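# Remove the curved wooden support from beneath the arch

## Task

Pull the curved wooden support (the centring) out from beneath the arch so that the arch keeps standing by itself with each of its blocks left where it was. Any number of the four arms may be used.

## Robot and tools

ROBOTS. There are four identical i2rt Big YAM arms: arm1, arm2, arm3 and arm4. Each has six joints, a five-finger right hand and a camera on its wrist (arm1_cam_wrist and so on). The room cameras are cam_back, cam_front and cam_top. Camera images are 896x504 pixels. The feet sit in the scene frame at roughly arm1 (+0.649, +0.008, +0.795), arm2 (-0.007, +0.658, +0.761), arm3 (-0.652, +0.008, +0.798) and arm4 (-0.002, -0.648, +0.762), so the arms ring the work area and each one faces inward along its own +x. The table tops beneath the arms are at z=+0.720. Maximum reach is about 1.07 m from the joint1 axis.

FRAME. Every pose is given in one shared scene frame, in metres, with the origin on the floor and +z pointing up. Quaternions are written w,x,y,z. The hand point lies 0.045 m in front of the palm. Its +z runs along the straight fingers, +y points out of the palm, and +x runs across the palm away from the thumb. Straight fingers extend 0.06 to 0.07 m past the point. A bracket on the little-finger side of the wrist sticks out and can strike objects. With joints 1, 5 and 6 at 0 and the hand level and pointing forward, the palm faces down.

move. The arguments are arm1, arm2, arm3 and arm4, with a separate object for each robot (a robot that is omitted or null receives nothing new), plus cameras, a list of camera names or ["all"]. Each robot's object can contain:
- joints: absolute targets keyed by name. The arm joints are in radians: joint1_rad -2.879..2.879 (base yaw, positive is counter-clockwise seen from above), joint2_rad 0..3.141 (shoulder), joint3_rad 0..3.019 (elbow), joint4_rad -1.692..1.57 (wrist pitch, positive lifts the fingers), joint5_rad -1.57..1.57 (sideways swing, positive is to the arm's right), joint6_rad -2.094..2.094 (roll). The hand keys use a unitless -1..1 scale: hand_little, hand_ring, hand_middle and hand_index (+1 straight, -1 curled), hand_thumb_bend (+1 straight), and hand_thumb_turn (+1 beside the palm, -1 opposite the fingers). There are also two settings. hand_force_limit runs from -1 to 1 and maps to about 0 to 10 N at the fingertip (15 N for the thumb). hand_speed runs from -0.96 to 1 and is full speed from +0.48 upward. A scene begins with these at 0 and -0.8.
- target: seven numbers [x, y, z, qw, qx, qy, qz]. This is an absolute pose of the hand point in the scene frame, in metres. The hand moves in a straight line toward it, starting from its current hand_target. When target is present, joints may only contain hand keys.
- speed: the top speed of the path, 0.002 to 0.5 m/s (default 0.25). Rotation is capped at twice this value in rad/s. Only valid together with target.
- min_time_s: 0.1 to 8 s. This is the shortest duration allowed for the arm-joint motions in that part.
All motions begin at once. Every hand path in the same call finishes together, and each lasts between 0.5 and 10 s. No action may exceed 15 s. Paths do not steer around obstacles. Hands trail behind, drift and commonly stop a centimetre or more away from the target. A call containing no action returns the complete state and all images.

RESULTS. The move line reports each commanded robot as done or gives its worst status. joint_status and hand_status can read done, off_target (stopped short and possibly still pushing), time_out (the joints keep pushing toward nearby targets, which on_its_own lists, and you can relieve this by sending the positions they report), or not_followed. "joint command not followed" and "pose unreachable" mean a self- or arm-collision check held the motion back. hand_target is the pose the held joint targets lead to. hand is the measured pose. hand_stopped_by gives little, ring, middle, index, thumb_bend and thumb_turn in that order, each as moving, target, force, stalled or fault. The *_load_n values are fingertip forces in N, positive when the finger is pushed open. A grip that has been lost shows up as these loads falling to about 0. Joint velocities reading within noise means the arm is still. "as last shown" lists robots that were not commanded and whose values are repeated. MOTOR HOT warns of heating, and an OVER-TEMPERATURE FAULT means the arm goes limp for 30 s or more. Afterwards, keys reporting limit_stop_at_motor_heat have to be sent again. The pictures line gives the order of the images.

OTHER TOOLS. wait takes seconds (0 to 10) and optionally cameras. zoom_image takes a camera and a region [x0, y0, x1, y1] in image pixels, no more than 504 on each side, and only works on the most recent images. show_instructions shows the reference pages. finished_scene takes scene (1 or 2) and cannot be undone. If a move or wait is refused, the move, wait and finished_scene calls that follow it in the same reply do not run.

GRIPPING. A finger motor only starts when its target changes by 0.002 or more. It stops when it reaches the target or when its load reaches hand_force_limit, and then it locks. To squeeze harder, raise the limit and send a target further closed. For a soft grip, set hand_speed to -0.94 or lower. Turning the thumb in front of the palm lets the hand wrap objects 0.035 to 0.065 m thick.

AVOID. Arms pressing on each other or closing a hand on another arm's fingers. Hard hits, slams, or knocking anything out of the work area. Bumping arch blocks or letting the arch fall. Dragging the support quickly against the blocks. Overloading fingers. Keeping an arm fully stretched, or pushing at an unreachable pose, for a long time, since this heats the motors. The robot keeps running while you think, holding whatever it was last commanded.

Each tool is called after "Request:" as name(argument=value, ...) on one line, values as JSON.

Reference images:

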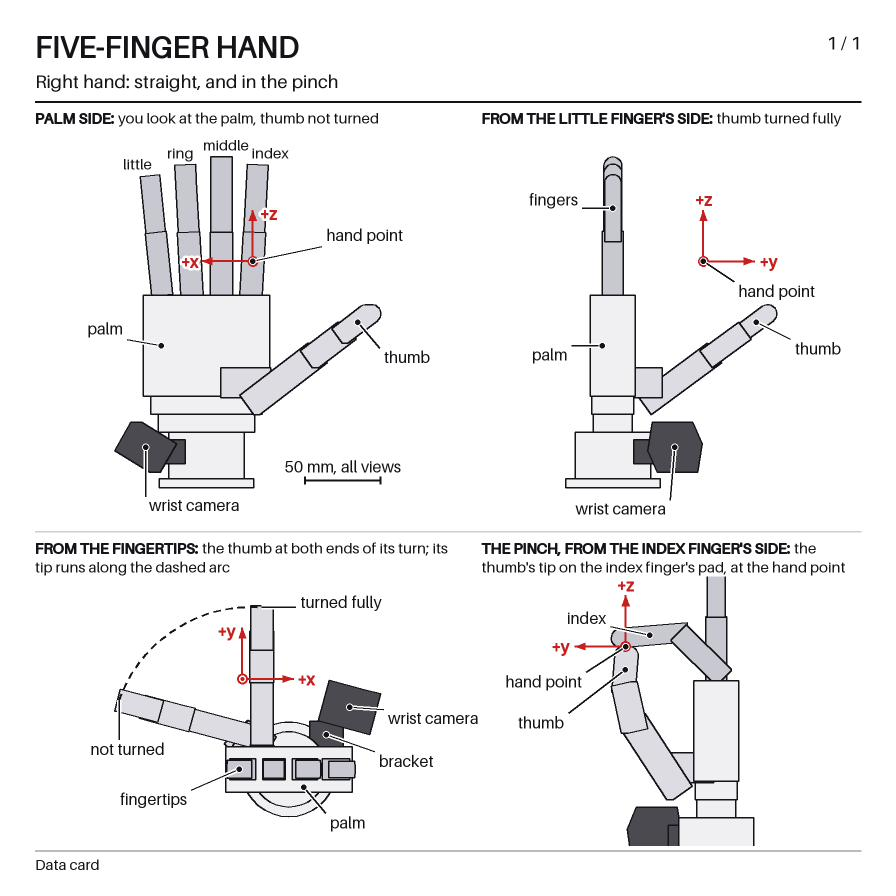

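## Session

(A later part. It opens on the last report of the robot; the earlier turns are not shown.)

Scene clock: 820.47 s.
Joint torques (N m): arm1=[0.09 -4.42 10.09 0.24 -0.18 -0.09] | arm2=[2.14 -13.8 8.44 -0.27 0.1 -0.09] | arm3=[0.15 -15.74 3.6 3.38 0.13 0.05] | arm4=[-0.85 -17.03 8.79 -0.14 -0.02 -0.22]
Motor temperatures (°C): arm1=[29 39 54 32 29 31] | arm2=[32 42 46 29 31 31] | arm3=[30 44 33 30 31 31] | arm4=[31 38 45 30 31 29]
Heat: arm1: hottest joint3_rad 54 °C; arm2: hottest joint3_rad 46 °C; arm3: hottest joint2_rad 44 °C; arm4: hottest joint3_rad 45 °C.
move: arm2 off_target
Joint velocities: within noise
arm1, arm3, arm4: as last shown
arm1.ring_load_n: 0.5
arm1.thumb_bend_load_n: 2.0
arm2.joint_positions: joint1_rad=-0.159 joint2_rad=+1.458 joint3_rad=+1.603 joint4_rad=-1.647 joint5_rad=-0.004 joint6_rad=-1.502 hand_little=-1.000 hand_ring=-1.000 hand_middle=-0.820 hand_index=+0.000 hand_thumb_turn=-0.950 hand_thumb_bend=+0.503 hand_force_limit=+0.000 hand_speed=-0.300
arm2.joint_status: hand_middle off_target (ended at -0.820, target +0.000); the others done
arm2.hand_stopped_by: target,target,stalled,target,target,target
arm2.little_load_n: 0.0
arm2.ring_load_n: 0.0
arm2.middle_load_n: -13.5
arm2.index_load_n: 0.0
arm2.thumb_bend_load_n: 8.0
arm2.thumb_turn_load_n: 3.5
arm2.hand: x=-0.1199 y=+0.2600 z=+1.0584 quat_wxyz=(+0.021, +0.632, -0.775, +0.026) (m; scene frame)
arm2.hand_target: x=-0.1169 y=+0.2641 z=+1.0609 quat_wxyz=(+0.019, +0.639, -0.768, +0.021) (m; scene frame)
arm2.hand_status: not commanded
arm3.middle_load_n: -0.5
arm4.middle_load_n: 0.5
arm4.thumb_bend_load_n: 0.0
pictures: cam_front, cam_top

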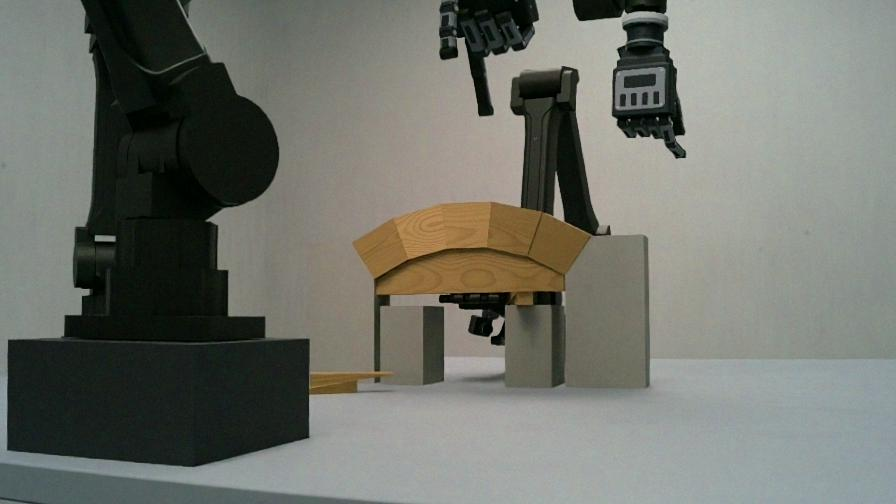

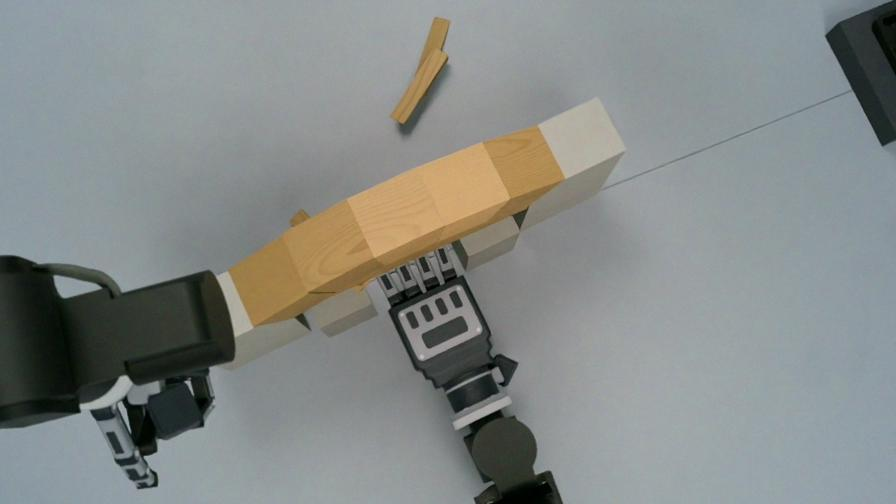

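Request:
move(arm2={"joints": {"hand_thumb_turn": 0.0, "hand_thumb_bend": 1.0}}, cameras=["cam_top", "cam_back", "arm1_cam_wrist"])

Request:
zoom_image(camera="cam_top", region=[280, 250, 380, 320])

Request:
zoom_image(camera="cam_back", region=[380, 90, 680, 300])

Request:
zoom_image(camera="cam_back", region=[240, 90, 440, 300])

Scene clock: 831.13 s.
Joint torques (N m): arm1=[-0.21 -5.07 10.1 0.12 -0.18 -0.11] | arm2=[2.08 -13.74 8.44 -0.28 0.09 -0.08] | arm3=[0.15 -15.97 3.51 3.26 0.12 0.05] | arm4=[-0.97 -17.08 8.72 -0.14 -0.01 -0.24]
Motor temperatures (°C): arm1=[29 38 53 32 29 31] | arm2=[32 42 46 29 31 31] | arm3=[30 44 33 30 31 31] | arm4=[31 38 45 30 31 29]
Heat: arm1: hottest joint3_rad 53 °C; arm2: hottest joint3_rad 46 °C; arm3: hottest joint2_rad 44 °C; arm4: hottest joint3_rad 45 °C.
move: arm2 done
Joint velocities: within noise
arm1, arm3, arm4: as last shown
arm1.thumb_bend_load_n: 2.5
arm2.joint_positions: joint1_rad=-0.159 joint2_rad=+1.458 joint3_rad=+1.603 joint4_rad=-1.647 joint5_rad=-0.004 joint6_rad=-1.502 hand_little=-1.000 hand_ring=-1.000 hand_middle=-0.818 hand_index=+0.000 hand_thumb_turn=+0.000 hand_thumb_bend=+1.000 hand_force_limit=+0.000 hand_speed=-0.300
arm2.joint_status: all done
arm2.hand_stopped_by: target,target,stalled,target,target,target
arm2.little_load_n: 0.0
arm2.ring_load_n: 0.0
arm2.middle_load_n: 0.0
arm2.index_load_n: 0.0
arm2.thumb_bend_load_n: 0.0
arm2.thumb_turn_load_n: 0.0
arm2.hand: x=-0.1199 y=+0.2600 z=+1.0584 quat_wxyz=(+0.021, +0.632, -0.775, +0.026) (m; scene frame)
arm2.hand_target: x=-0.1169 y=+0.2641 z=+1.0609 quat_wxyz=(+0.019, +0.639, -0.768, +0.021) (m; scene frame)
arm2.hand_status: not commanded
arm4.ring_load_n: 0.5
arm4.middle_load_n: 0.0
pictures: arm1_cam_wrist, cam_back, cam_top
camera_calibration:
arm1_cam_wrist: T_world_to_cam=[[0.881964, 0.243491, -0.403548, 0.0978052], [0.331731, -0.928918, 0.164519, -0.159967], [-0.334804, -0.27897, -0.900046, 1.20413], [0, 0, 0, 1]] pos_world=[0.369951, 0.163504, 1.14956]

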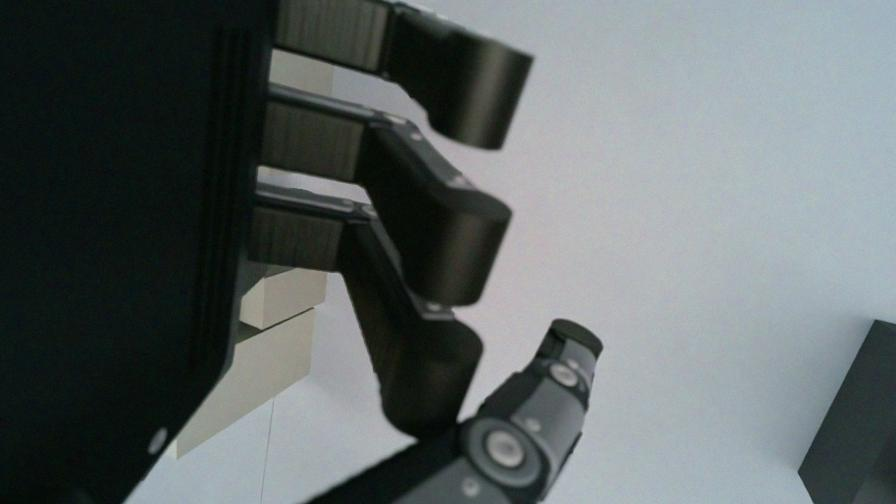

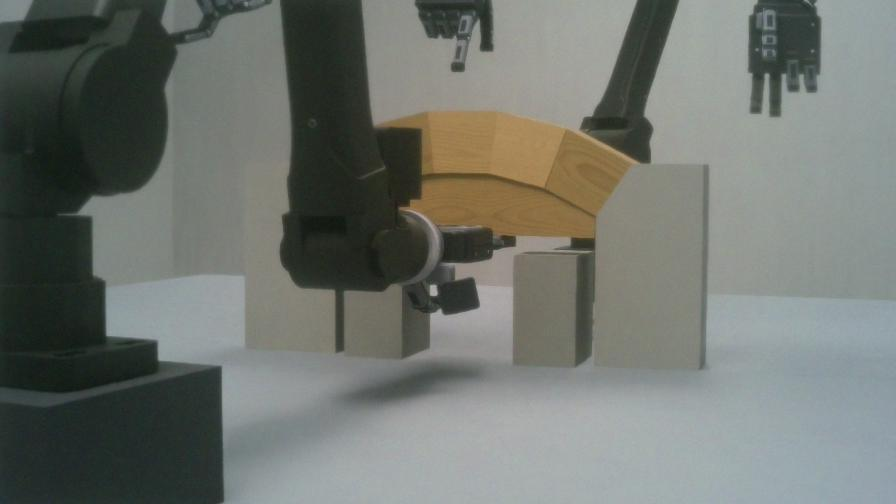

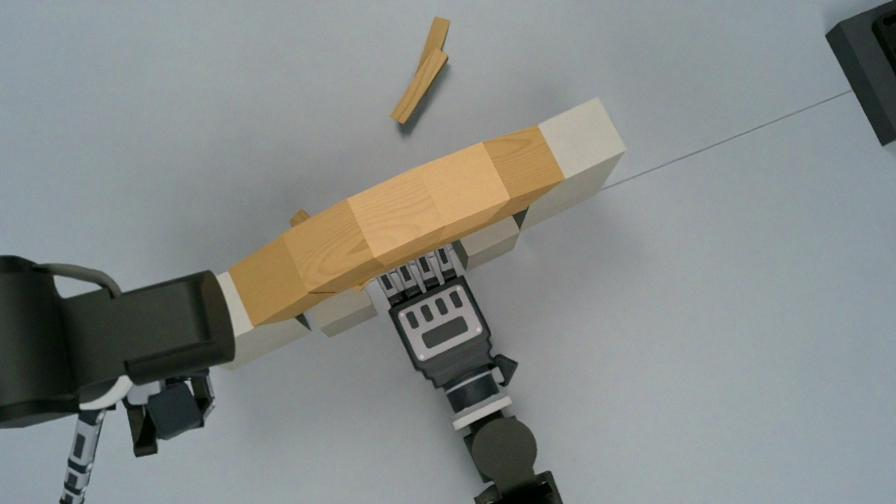

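Scaled by 5.040 from the camera's 896x504 image, which has a finer 1280x720 frame.

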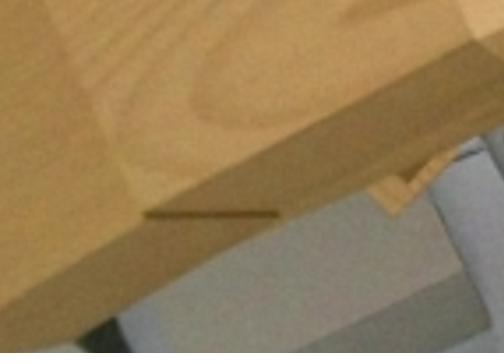

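Scaled by 1.680 from the camera's 896x504 image, which has a finer 1280x720 frame.

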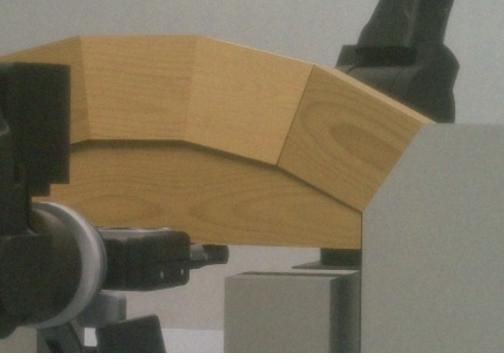

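Scaled by 2.400 from the camera's 896x504 image, which has a finer 1280x720 frame.

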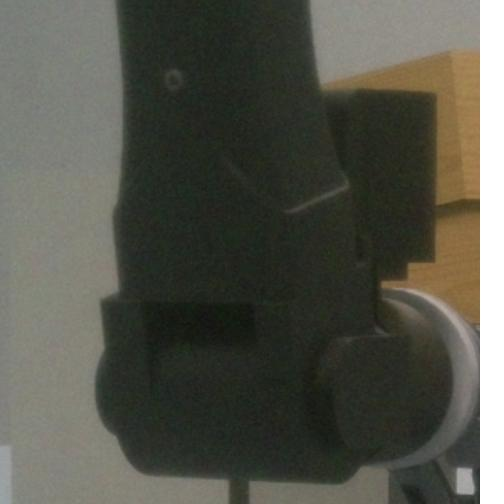

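Request:
move(arm2={"joints": {"hand_middle": 0.02, "joint1_rad": 0.15, "joint6_rad": -1.80}, "min_time_s": 2})

Request:
move(arm2={"target": [0.135, 0.125, 1.02, 0, -0.8387, 0.5446, 0], "speed": 0.25, "joints": {"hand_thumb_turn": -1, "hand_thumb_bend": 0.5}}, cameras=["cam_top", "cam_front", "arm2_cam_wrist"])

Scene clock: 844.47 s.
Joint torques (N m): arm1=[0.15 -4.54 10 0.18 -0.16 -0.06] | arm2=[1.9 -13.74 8.43 -0.27 0.06 -0.09] | arm3=[0.03 -15.91 3.41 3.33 0.11 0.01] | arm4=[-0.91 -16.97 8.76 -0.24 0.01 -0.21]
Motor temperatures (°C): arm1=[29 38 53 32 29 31] | arm2=[32 41 46 29 31 31] | arm3=[30 44 33 30 31 31] | arm4=[31 38 45 30 31 29]
Heat: arm1: hottest joint3_rad 53 °C; arm2: hottest joint3_rad 46 °C; arm3: hottest joint2_rad 44 °C; arm4: hottest joint3_rad 45 °C.
move: arm2 done
Joint velocities: within noise
arm1, arm3, arm4: as last shown
arm1.ring_load_n: 0.0
arm2.joint_positions: joint1_rad=+0.145 joint2_rad=+1.458 joint3_rad=+1.603 joint4_rad=-1.647 joint5_rad=-0.003 joint6_rad=-1.788 hand_little=-1.000 hand_ring=-1.000 hand_middle=+0.020 hand_index=+0.000 hand_thumb_turn=+0.000 hand_thumb_bend=+1.000 hand_force_limit=+0.000 hand_speed=-0.300
arm2.joint_status: all done
arm2.hand_stopped_by: target,target,target,target,target,target
arm2.little_load_n: 0.0
arm2.ring_load_n: 0.0
arm2.middle_load_n: 0.0
arm2.index_load_n: 0.0
arm2.thumb_bend_load_n: 0.0
arm2.thumb_turn_load_n: 0.0
arm2.hand: x=-0.0005 y=+0.2260 z=+1.0601 quat_wxyz=(+0.021, +0.829, -0.558, +0.026) (m; scene frame)
arm2.hand_target: x=+0.0001 y=+0.2306 z=+1.0624 quat_wxyz=(+0.019, +0.834, -0.551, +0.022) (m; scene frame)
arm2.hand_status: not commanded
arm3.middle_load_n: 0.0
arm3.thumb_bend_load_n: 0.5
arm4.ring_load_n: 0.0
pictures: none

Scene clock: 846.13 s.
Joint torques (N m): arm1=[-0.32 -3.84 10.02 0.21 -0.16 -0.07] | arm2=[1.03 -19.25 13.2 -0.43 0.09 0.16] | arm3=[0.03 -15.62 3.55 3.43 0.11 0.06] | arm4=[-1.03 -17.08 8.76 -0.14 0 -0.22]
Motor temperatures (°C): arm1=[29 38 53 32 29 31] | arm2=[32 41 46 29 31 31] | arm3=[30 44 33 30 31 31] | arm4=[31 38 45 30 31 29]
Heat: arm1: hottest joint3_rad 53 °C; arm2: hottest joint3_rad 46 °C; arm3: hottest joint2_rad 44 °C; arm4: hottest joint3_rad 45 °C.
move: arm2 off_target
Joint velocities: within noise
arm1: as last shown
arm1.thumb_turn_load_n: 4.5
arm2.joint_positions: joint1_rad=+0.353 joint2_rad=+1.851 joint3_rad=+1.943 joint4_rad=-1.683 joint5_rad=+0.003 joint6_rad=-1.626 hand_little=-1.000 hand_ring=-1.000 hand_middle=+0.020 hand_index=+0.000 hand_thumb_turn=-1.000 hand_thumb_bend=+0.500 hand_force_limit=+0.000 hand_speed=-0.300
arm2.joint_status: all done
arm2.hand_stopped_by: target,target,target,target,target,target
arm2.little_load_n: 0.0
arm2.ring_load_n: 0.0
arm2.middle_load_n: 0.0
arm2.index_load_n: 0.0
arm2.thumb_bend_load_n: 0.0
arm2.thumb_turn_load_n: 0.0
arm2.hand: x=+0.1325 y=+0.1328 z=+1.0034 quat_wxyz=(-0.007, +0.842, -0.539, -0.008) (m; scene frame)
arm2.hand_target: x=+0.1348 y=+0.1257 z=+1.0197 quat_wxyz=(+0.004, +0.839, -0.544, +0.004) (m; scene frame)
arm2.hand_status: off_target (0.018 m and 1.4 deg from the pose sent, 0.174 m and 4.3 deg at the start; a joint's target at an end of its range on 23 of 50 steps)
arm3.joint_positions: joint1_rad=-0.020 joint2_rad=+2.089 joint3_rad=+0.768 joint4_rad=+1.372 joint5_rad=-0.100 joint6_rad=+0.010 hand_little=+1.000 hand_ring=+1.000 hand_middle=+1.000 hand_index=+1.000 hand_thumb_turn=-1.000 hand_thumb_bend=+0.000 hand_force_limit=+0.000 hand_speed=+0.000
arm3.joint_status: not commanded
arm3.hand_stopped_by: target,target,target,target,target,target
arm3.little_load_n: -1.0
arm3.ring_load_n: -1.0
arm3.middle_load_n: -0.5
arm3.index_load_n: 0.0
arm3.thumb_bend_load_n: 0.0
arm3.thumb_turn_load_n: 0.0
arm3.hand: x=-0.0210 y=+0.0340 z=+0.8017 quat_wxyz=(-0.527, +0.503, -0.475, +0.493) (m; scene frame)
arm3.hand_target: x=-0.0123 y=+0.0390 z=+0.8411 quat_wxyz=(-0.548, +0.485, -0.452, +0.511) (m; scene frame)
arm3.hand_status: not commanded
arm4.joint_positions: joint1_rad=-0.740 joint2_rad=+1.615 joint3_rad=+1.613 joint4_rad=-1.528 joint5_rad=-0.001 joint6_rad=+0.718 hand_little=-1.000 hand_ring=-1.000 hand_middle=+0.020 hand_index=-0.010 hand_thumb_turn=-1.000 hand_thumb_bend=+0.900 hand_force_limit=+0.000 hand_speed=-0.600
arm4.joint_status: not commanded
arm4.hand_stopped_by: target,target,target,target,target,target
arm4.little_load_n: 0.0
arm4.ring_load_n: 0.0
arm4.middle_load_n: 0.0
arm4.index_load_n: 0.0
arm4.thumb_bend_load_n: 0.0
arm4.thumb_turn_load_n: 0.0
arm4.hand: x=+0.2611 y=-0.2529 z=+1.0055 quat_wxyz=(-0.028, +0.752, -0.658, -0.001) (m; scene frame)
arm4.hand_target: x=+0.2587 y=-0.2637 z=+1.0076 quat_wxyz=(-0.022, +0.756, -0.654, -0.001) (m; scene frame)
arm4.hand_status: not commanded
pictures: arm2_cam_wrist, cam_front, cam_top
camera_calibration:
arm2_cam_wrist: T_world_to_cam=[[-0.743916, -0.667979, 0.019817, 0.161321], [-0.60675, 0.687561, 0.398892, -0.389844], [-0.280077, 0.284719, -0.916784, 1.0297], [0, 0, 0, 1]] pos_world=[0.171868, 0.0826243, 1.09633]

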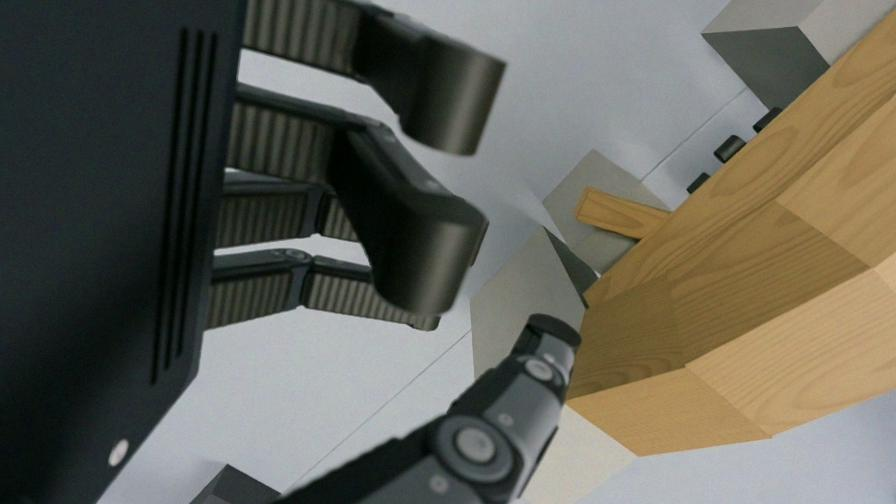

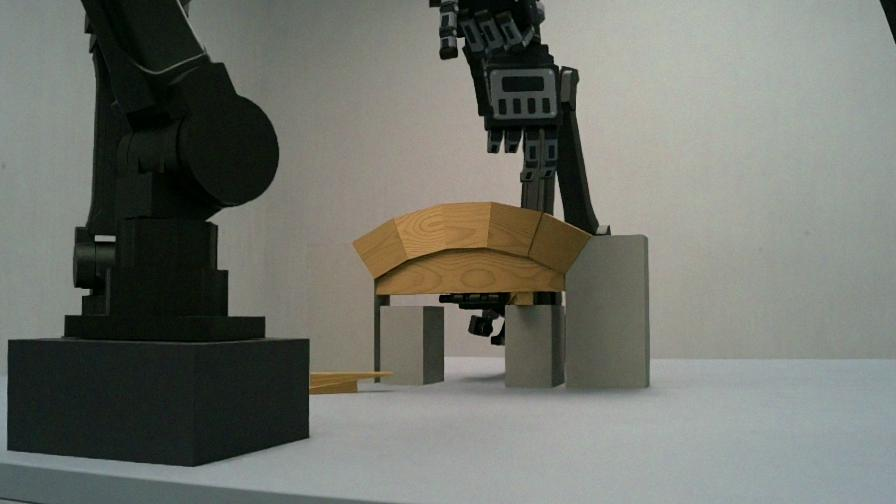

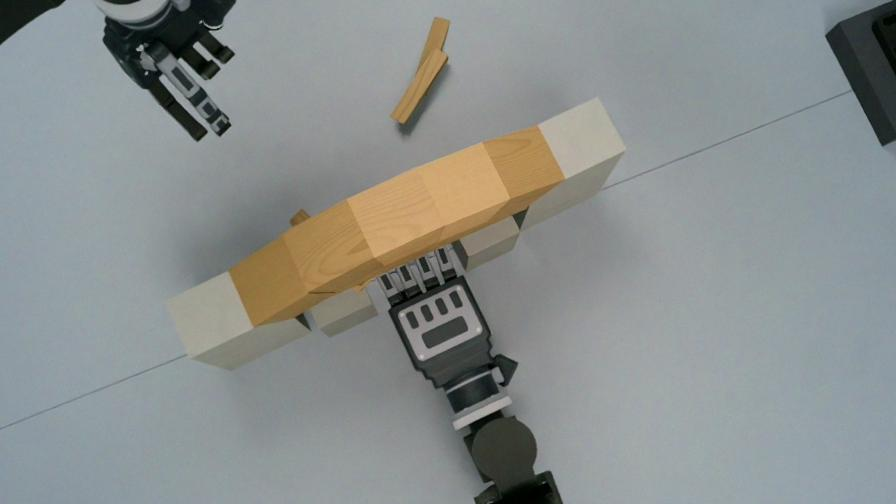

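Request:
move(arm2={"target": [0.115, 0.130, 0.89, 0, -0.8387, 0.5446, 0], "speed": 0.2})

Request:
move(arm2={"target": [0.111, 0.125, 0.858, 0, -0.8387, 0.5446, 0], "speed": 0.1}, cameras=["cam_top", "cam_front", "arm2_cam_wrist"])

Request:
zoom_image(camera="cam_top", region=[200, 130, 360, 260])

Request:
zoom_image(camera="cam_front", region=[470, 260, 590, 350])

Scene clock: 856.77 s.
Joint torques (N m): arm1=[-0.44 -4.01 10.09 0.46 -0.17 -0.05] | arm2=[0.62 -19.14 8.16 0.69 0.05 -0.08] | arm3=[-0.09 -15.97 3.51 3.4 0.14 0.04] | arm4=[-0.79 -16.85 8.75 -0.27 0.01 -0.22]
Motor temperatures (°C): arm1=[29 38 53 32 29 31] | arm2=[32 40 47 29 31 31] | arm3=[30 44 33 30 31 31] | arm4=[31 38 45 30 31 29]
Heat: arm1: hottest joint3_rad 53 °C; arm2: hottest joint3_rad 47 °C; arm3: hottest joint2_rad 44 °C; arm4: hottest joint3_rad 45 °C.
move: arm2 done
Joint velocities: within noise
arm1, arm3, arm4: as last shown
arm1.little_load_n: 0.5
arm1.thumb_turn_load_n: 5.0
arm2.joint_positions: joint1_rad=+0.328 joint2_rad=+1.843 joint3_rad=+1.641 joint4_rad=-1.378 joint5_rad=+0.003 joint6_rad=-1.632 hand_little=-1.000 hand_ring=-1.000 hand_middle=+0.020 hand_index=+0.000 hand_thumb_turn=-1.000 hand_thumb_bend=+0.500 hand_force_limit=+0.000 hand_speed=-0.300
arm2.joint_status: not commanded
arm2.hand_stopped_by: target,target,target,target,target,target
arm2.little_load_n: 0.0
arm2.ring_load_n: 0.0
arm2.middle_load_n: 0.0
arm2.index_load_n: 0.0
arm2.thumb_bend_load_n: 0.0
arm2.thumb_turn_load_n: 0.0
arm2.hand: x=+0.1178 y=+0.1347 z=+0.8928 quat_wxyz=(-0.004, +0.837, -0.547, -0.003) (m; scene frame)
arm2.hand_target: x=+0.1151 y=+0.1301 z=+0.8900 quat_wxyz=(+0.000, +0.839, -0.545, +0.000) (m; scene frame)
arm2.hand_status: done (0.006 m and 0.6 deg from the pose sent, 0.115 m and 1.4 deg at the start)
arm3.ring_load_n: -0.5
arm3.middle_load_n: 0.0
arm4.thumb_bend_load_n: -0.5
arm4.thumb_turn_load_n: 0.5
pictures: none

Scene clock: 857.83 s.
Joint torques (N m): arm1=[-0.32 -4.48 10.11 0.21 -0.17 -0.09] | arm2=[0.44 -18.84 8.16 0.66 0.05 -0.06] | arm3=[-0.15 -15.56 3.45 3.36 0.14 0.04] | arm4=[-1.14 -16.97 8.84 -0.17 0.02 -0.23]
Motor temperatures (°C): arm1=[29 38 53 32 29 31] | arm2=[32 40 47 29 31 31] | arm3=[30 44 33 30 31 31] | arm4=[31 38 45 30 31 29]
Heat: arm1: hottest joint3_rad 53 °C; arm2: hottest joint3_rad 47 °C; arm3: hottest joint2_rad 44 °C; arm4: hottest joint3_rad 45 °C.
move: arm2 done
Joint velocities: within noise
arm1, arm3, arm4: as last shown
arm1.little_load_n: 0.0
arm2.joint_positions: joint1_rad=+0.320 joint2_rad=+1.867 joint3_rad=+1.596 joint4_rad=-1.306 joint5_rad=+0.003 joint6_rad=-1.642 hand_little=-1.000 hand_ring=-1.000 hand_middle=+0.020 hand_index=+0.000 hand_thumb_turn=-1.000 hand_thumb_bend=+0.500 hand_force_limit=+0.000 hand_speed=-0.300
arm2.joint_status: not commanded
arm2.hand_stopped_by: target,target,target,target,target,target
arm2.little_load_n: 0.0
arm2.ring_load_n: 0.5
arm2.middle_load_n: 0.0
arm2.index_load_n: 0.5
arm2.thumb_bend_load_n: 0.0
arm2.thumb_turn_load_n: 0.0
arm2.hand: x=+0.1152 y=+0.1303 z=+0.8626 quat_wxyz=(-0.003, +0.838, -0.546, -0.002) (m; scene frame)
arm2.hand_target: x=+0.1109 y=+0.1251 z=+0.8580 quat_wxyz=(+0.000, +0.839, -0.545, +0.000) (m; scene frame)
arm2.hand_status: done (0.008 m and 0.5 deg from the pose sent, 0.037 m and 0.6 deg at the start)
arm3.ring_load_n: -1.0
arm4.little_load_n: 0.5
arm4.thumb_bend_load_n: 0.0
arm4.thumb_turn_load_n: 0.0
pictures: arm2_cam_wrist, cam_front, cam_top
camera_calibration:
arm2_cam_wrist: T_world_to_cam=[[-0.754887, -0.655388, 0.0247283, 0.144953], [-0.597402, 0.702679, 0.386461, -0.334831], [-0.270658, 0.276962, -0.921974, 0.900779], [0, 0, 0, 1]] pos_world=[0.153197, 0.0807979, 0.95631]

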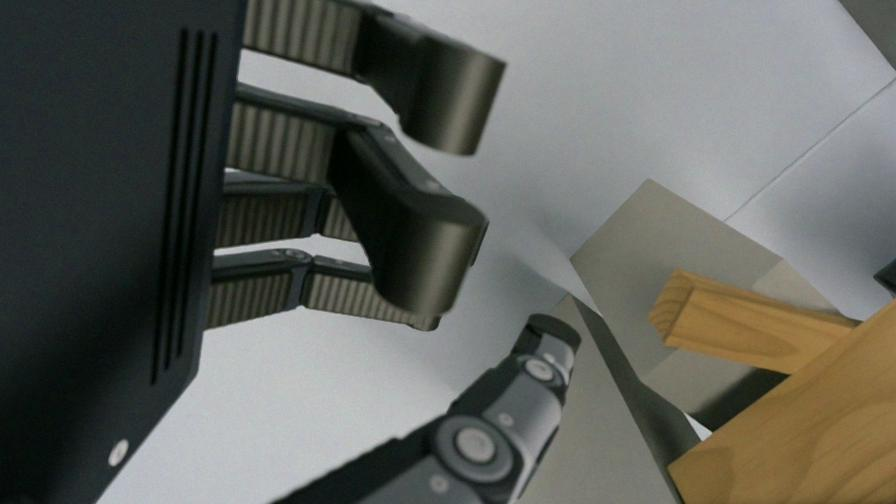

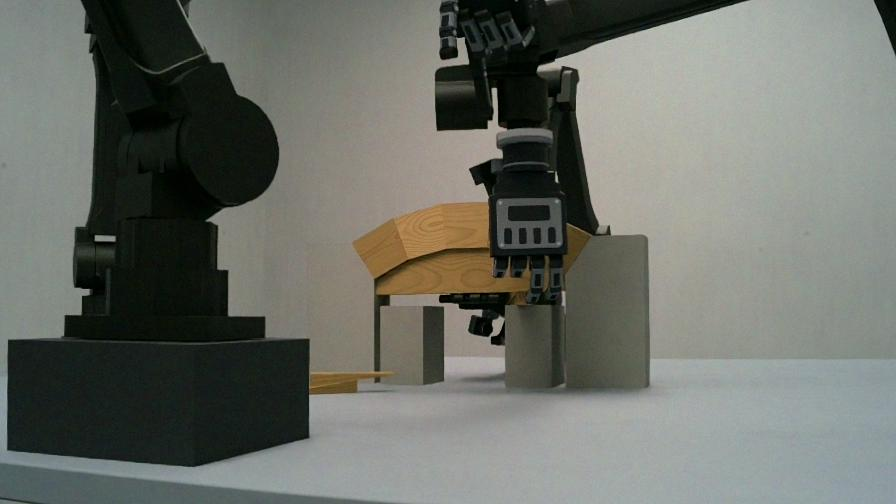

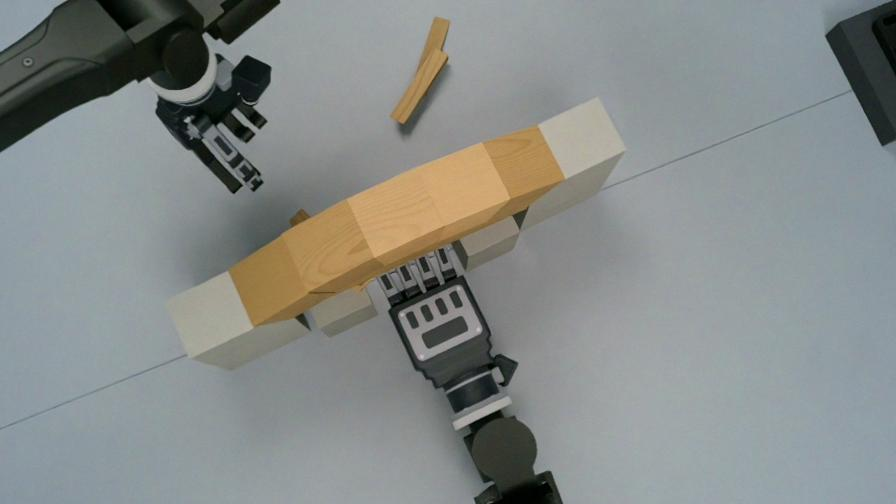

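Scaled by 3.150 from the camera's 896x504 image, which has a finer 1280x720 frame.

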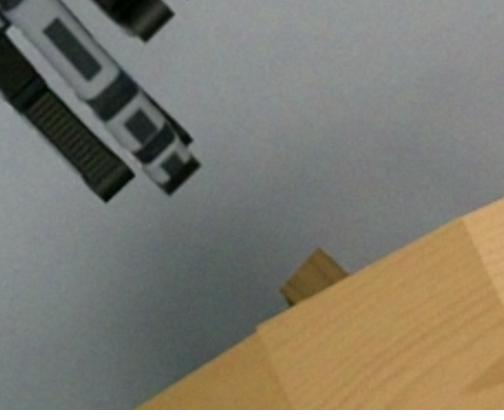

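Scaled by 4.200 from the camera's 896x504 image, which has a finer 1280x720 frame.

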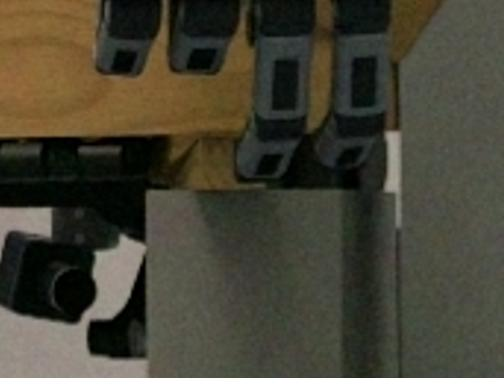

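Request:
move(arm2={"target": [0.082, 0.105, 0.842, 0, -0.8387, 0.5446, 0], "speed": 0.1}, cameras=["cam_top", "cam_front", "arm2_cam_wrist"])

Request:
zoom_image(camera="cam_top", region=[200, 130, 360, 260])

Request:
zoom_image(camera="cam_front", region=[470, 260, 590, 350])

Scene clock: 891.80 s.
Joint torques (N m): arm1=[0.21 -4.31 10.09 0.23 -0.18 -0.08] | arm2=[1.32 -19.19 9.32 0.62 0.05 -0.06] | arm3=[-0.09 -16.03 3.49 3.43 0.13 0.05] | arm4=[-1.2 -16.91 8.76 -0.2 0.02 -0.22]
Motor temperatures (°C): arm1=[29 37 52 32 29 31] | arm2=[32 41 46 29 30 31] | arm3=[30 44 33 30 31 31] | arm4=[31 38 45 30 31 29]
Heat: arm1: hottest joint3_rad 52 °C; arm2: hottest joint3_rad 46 °C; arm3: hottest joint2_rad 44 °C; arm4: hottest joint3_rad 45 °C.
move: arm2 done
Joint velocities: within noise
arm1, arm3, arm4: as last shown
arm2.joint_positions: joint1_rad=+0.253 joint2_rad=+1.905 joint3_rad=+1.596 joint4_rad=-1.281 joint5_rad=+0.003 joint6_rad=-1.700 hand_little=-1.000 hand_ring=-1.000 hand_middle=+0.020 hand_index=+0.000 hand_thumb_turn=-1.000 hand_thumb_bend=+0.500 hand_force_limit=+0.000 hand_speed=-0.300
arm2.joint_status: not commanded
arm2.hand_stopped_by: target,target,target,target,target,target
arm2.little_load_n: 0.0
arm2.ring_load_n: 0.0
arm2.middle_load_n: 0.0
arm2.index_load_n: 0.0
arm2.thumb_bend_load_n: 0.0
arm2.thumb_turn_load_n: 0.0
arm2.hand: x=+0.0803 y=+0.1144 z=+0.8422 quat_wxyz=(-0.008, +0.835, -0.550, -0.007) (m; scene frame)
arm2.hand_target: x=+0.0820 y=+0.1051 z=+0.8422 quat_wxyz=(+0.000, +0.839, -0.545, +0.000) (m; scene frame)
arm2.hand_status: done (0.010 m and 1.4 deg from the pose sent, 0.047 m and 0.4 deg at the start)
arm3.middle_load_n: -0.5
arm4.little_load_n: 0.0
arm4.thumb_bend_load_n: -0.5
pictures: arm2_cam_wrist, cam_front, cam_top
camera_calibration:
arm2_cam_wrist: T_world_to_cam=[[-0.760775, -0.648742, 0.018846, 0.11339], [-0.589698, 0.703079, 0.397413, -0.346466], [-0.271069, 0.291228, -0.917446, 0.871517], [0, 0, 0, 1]] pos_world=[0.118195, 0.0633435, 0.935123]

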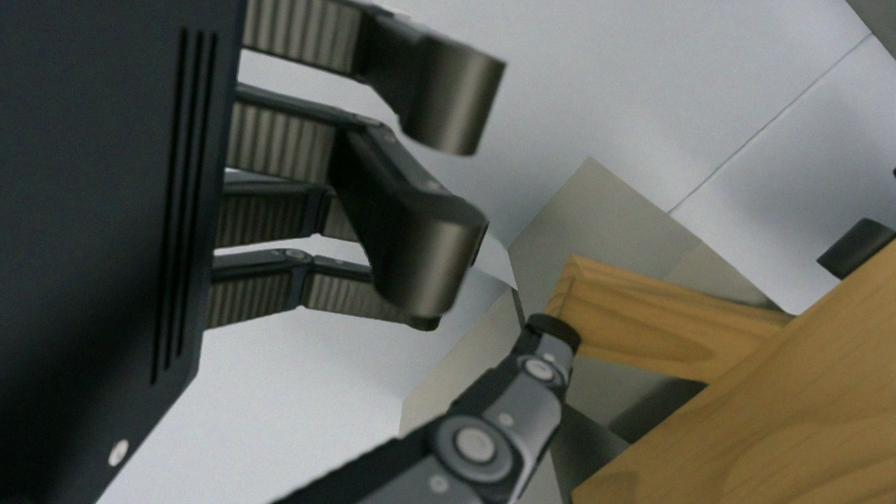

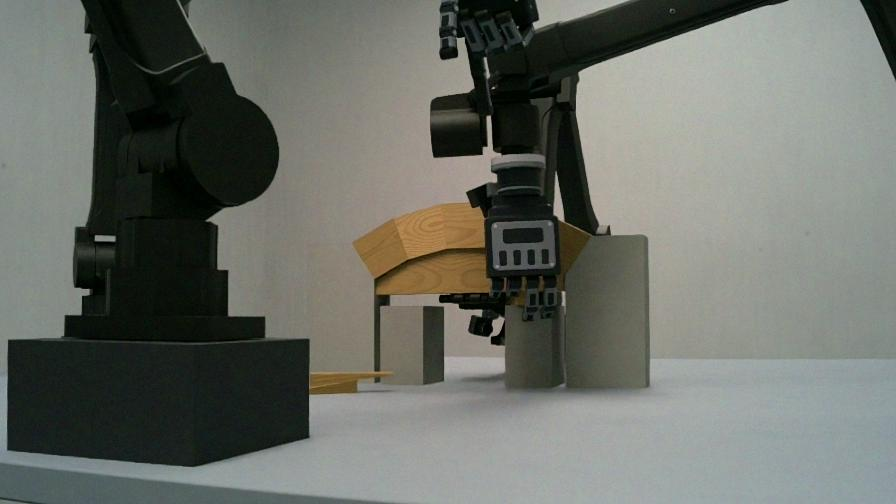

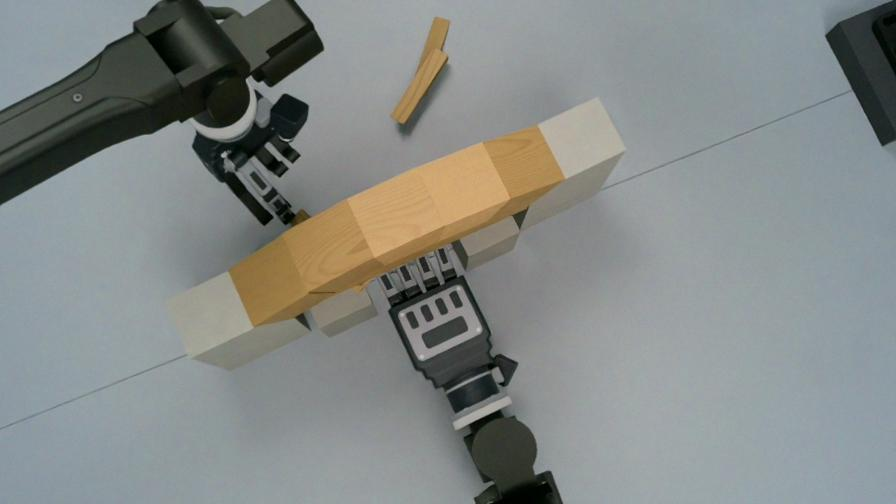

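Scaled by 3.150 from the camera's 896x504 image, which has a finer 1280x720 frame.

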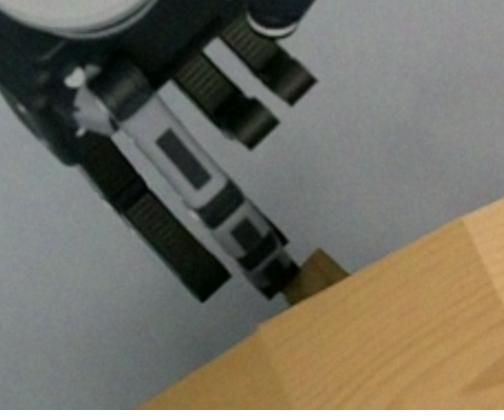

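Scaled by 4.200 from the camera's 896x504 image, which has a finer 1280x720 frame.

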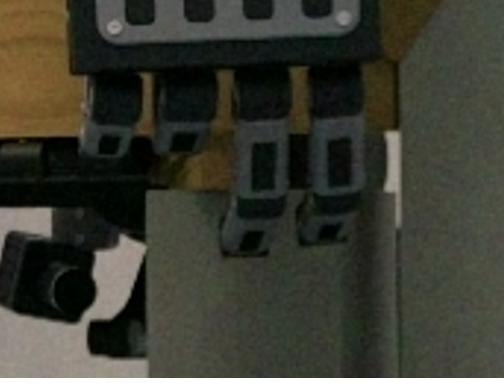

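Request:
move(arm2={"target": [0.085, 0.094, 0.846, 0, -0.8387, 0.5446, 0], "speed": 0.06}, cameras=["cam_top"])

Request:
zoom_image(camera="cam_top", region=[200, 130, 360, 260])

Scene clock: 909.57 s.
Joint torques (N m): arm1=[-0.32 -4.07 10.09 0.21 -0.19 -0.07] | arm2=[1.38 -18.96 12.6 -0.21 0.05 -0.07] | arm3=[0.15 -15.62 3.55 3.43 0.12 0.05] | arm4=[-0.91 -16.97 8.73 -0.2 0.01 -0.23]
Motor temperatures (°C): arm1=[29 37 52 32 29 31] | arm2=[32 40 47 29 30 31] | arm3=[30 44 33 30 31 31] | arm4=[31 38 45 30 31 29]
Heat: arm1: hottest joint3_rad 52 °C; arm2: hottest joint3_rad 47 °C; arm3: hottest joint2_rad 44 °C; arm4: hottest joint3_rad 45 °C.
move: arm2 off_target
Joint velocities: within noise
arm1.joint_positions: joint1_rad=-0.441 joint2_rad=+1.061 joint3_rad=+1.150 joint4_rad=-1.233 joint5_rad=-0.070 joint6_rad=-0.295 hand_little=-1.000 hand_ring=-1.000 hand_middle=-1.000 hand_index=+1.000 hand_thumb_turn=-0.949 hand_thumb_bend=+0.501 hand_force_limit=+0.000 hand_speed=+0.000
arm1.joint_status: not commanded
arm1.hand_stopped_by: target,target,target,target,target,target
arm1.little_load_n: 0.0
arm1.ring_load_n: 0.0
arm1.middle_load_n: -1.0
arm1.index_load_n: 0.0
arm1.thumb_bend_load_n: 2.5
arm1.thumb_turn_load_n: 5.0
arm1.hand: x=+0.3382 y=+0.1112 z=+1.0536 quat_wxyz=(+0.176, -0.718, -0.661, +0.125) (m; scene frame)
arm1.hand_target: x=+0.3449 y=+0.1119 z=+1.0557 quat_wxyz=(+0.173, -0.717, -0.664, +0.123) (m; scene frame)
arm1.hand_status: not commanded
arm2.joint_positions: joint1_rad=+0.253 joint2_rad=+1.925 joint3_rad=+1.608 joint4_rad=-1.281 joint5_rad=+0.003 joint6_rad=-1.701 hand_little=-1.000 hand_ring=-1.000 hand_middle=+0.020 hand_index=+0.000 hand_thumb_turn=-1.000 hand_thumb_bend=+0.500 hand_force_limit=+0.000 hand_speed=-0.300
arm2.joint_status: not commanded
arm2.hand_stopped_by: target,target,target,target,target,target
arm2.little_load_n: 0.0
arm2.ring_load_n: 0.0
arm2.middle_load_n: 0.0
arm2.index_load_n: 0.0
arm2.thumb_bend_load_n: 0.0
arm2.thumb_turn_load_n: 0.0
arm2.hand: x=+0.0812 y=+0.1112 z=+0.8352 quat_wxyz=(-0.011, +0.835, -0.549, -0.010) (m; scene frame)
arm2.hand_target: x=+0.0848 y=+0.0948 z=+0.8461 quat_wxyz=(+0.000, +0.839, -0.545, +0.000) (m; scene frame)
arm2.hand_status: off_target (0.021 m and 1.8 deg from the pose sent, 0.021 m and 1.4 deg at the start)
arm3, arm4: as last shown
arm3.ring_load_n: -0.5
arm3.middle_load_n: 0.0
arm4.thumb_bend_load_n: 0.0
pictures: cam_top

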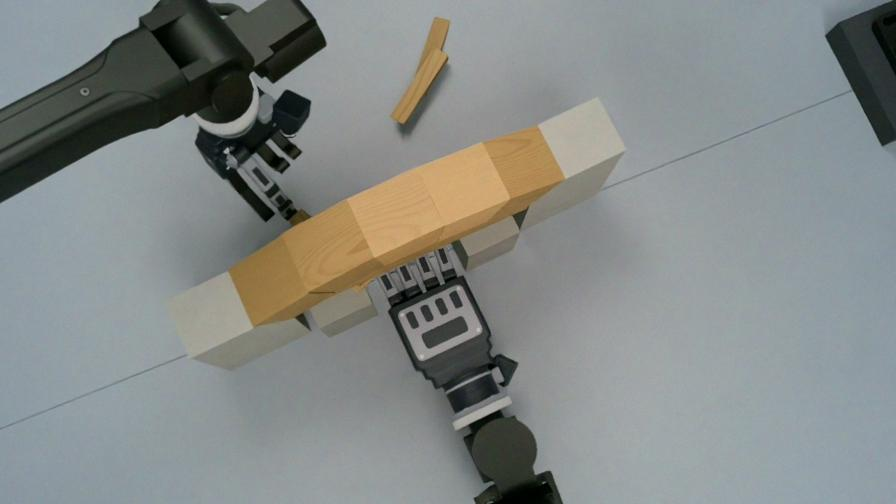

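Scaled by 3.150 from the camera's 896x504 image, which has a finer 1280x720 frame.

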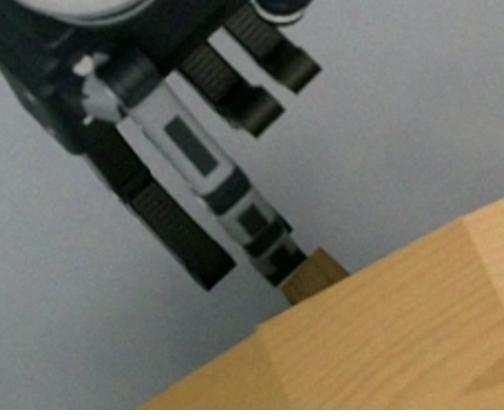

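Request:
move(arm2={"target": [0.085, 0.084, 0.860, 0, -0.8387, 0.5446, 0], "speed": 0.06}, cameras=["cam_top", "arm2_cam_wrist"])

Request:
zoom_image(camera="cam_top", region=[200, 130, 360, 260])

Scene clock: 915.33 s.
Joint torques (N m): arm1=[-0.44 -4.72 10.15 0.14 -0.19 -0.08] | arm2=[0.85 -19.78 12.79 -0.39 0.05 -0.08] | arm3=[-0.15 -15.68 3.44 3.17 0.12 0.05] | arm4=[-1.44 -16.97 8.84 -0.18 0 -0.23]
Motor temperatures (°C): arm1=[29 37 52 32 29 31] | arm2=[32 40 48 29 30 31] | arm3=[30 44 33 30 31 31] | arm4=[31 38 45 30 31 29]
Heat: arm1: hottest joint3_rad 52 °C; arm2: hottest joint3_rad 48 °C; arm3: hottest joint2_rad 44 °C; arm4: hottest joint3_rad 45 °C.
move: arm2 off_target
Joint velocities: within noise
arm1, arm3, arm4: as last shown
arm2.joint_positions: joint1_rad=+0.253 joint2_rad=+1.941 joint3_rad=+1.669 joint4_rad=-1.321 joint5_rad=+0.003 joint6_rad=-1.705 hand_little=-1.000 hand_ring=-1.000 hand_middle=+0.020 hand_index=+0.000 hand_thumb_turn=-1.000 hand_thumb_bend=+0.500 hand_force_limit=+0.000 hand_speed=-0.300
arm2.joint_status: not commanded
arm2.hand_stopped_by: target,target,target,target,target,target
arm2.little_load_n: 0.0
arm2.ring_load_n: 0.0
arm2.middle_load_n: 0.0
arm2.index_load_n: 0.0
arm2.thumb_bend_load_n: 0.0
arm2.thumb_turn_load_n: -0.5
arm2.hand: x=+0.0844 y=+0.0995 z=+0.8488 quat_wxyz=(-0.009, +0.837, -0.548, -0.008) (m; scene frame)
arm2.hand_target: x=+0.0848 y=+0.0846 z=+0.8600 quat_wxyz=(+0.000, +0.839, -0.545, +0.000) (m; scene frame)
arm2.hand_status: off_target (0.019 m and 1.4 deg from the pose sent, 0.037 m and 1.8 deg at the start)
arm3.thumb_turn_load_n: 0.5
pictures: arm2_cam_wrist, cam_top
camera_calibration:
arm2_cam_wrist: T_world_to_cam=[[-0.757522, -0.652574, 0.0175432, 0.107895], [-0.592865, 0.698963, 0.399951, -0.33772], [-0.273259, 0.292571, -0.916369, 0.88223], [0, 0, 0, 1]] pos_world=[0.122588, 0.0483482, 0.941626]

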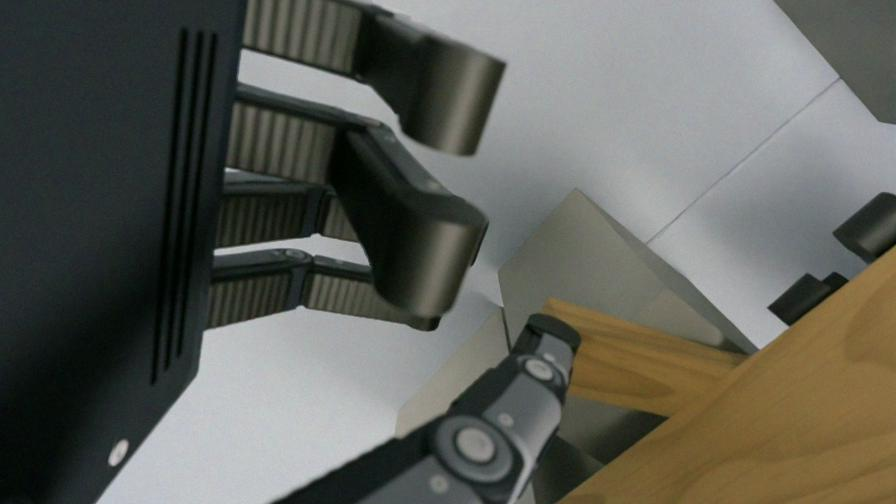

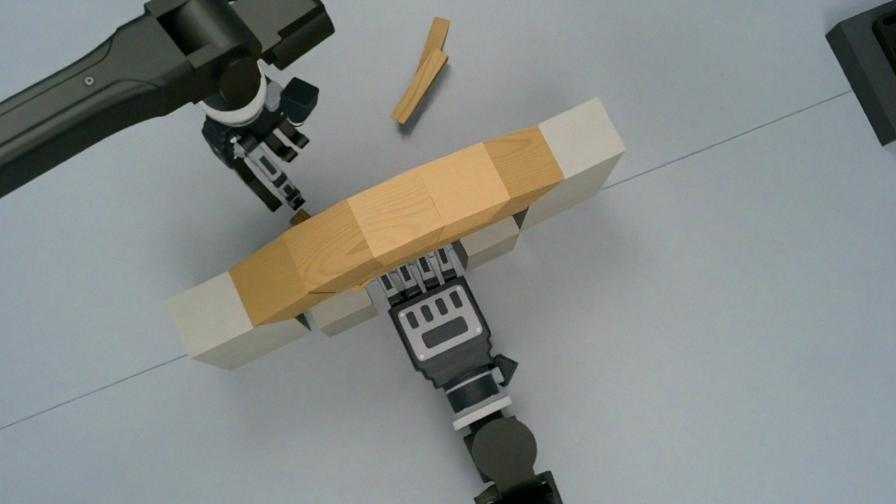

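Scaled by 3.150 from the camera's 896x504 image, which has a finer 1280x720 frame.

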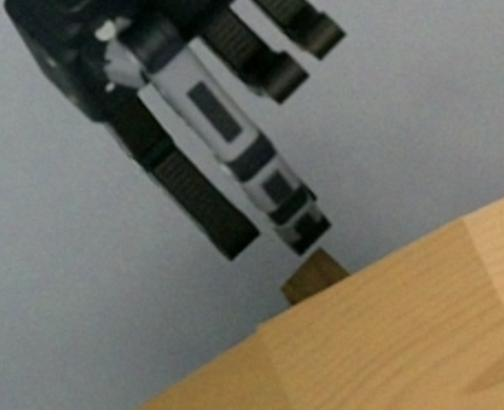

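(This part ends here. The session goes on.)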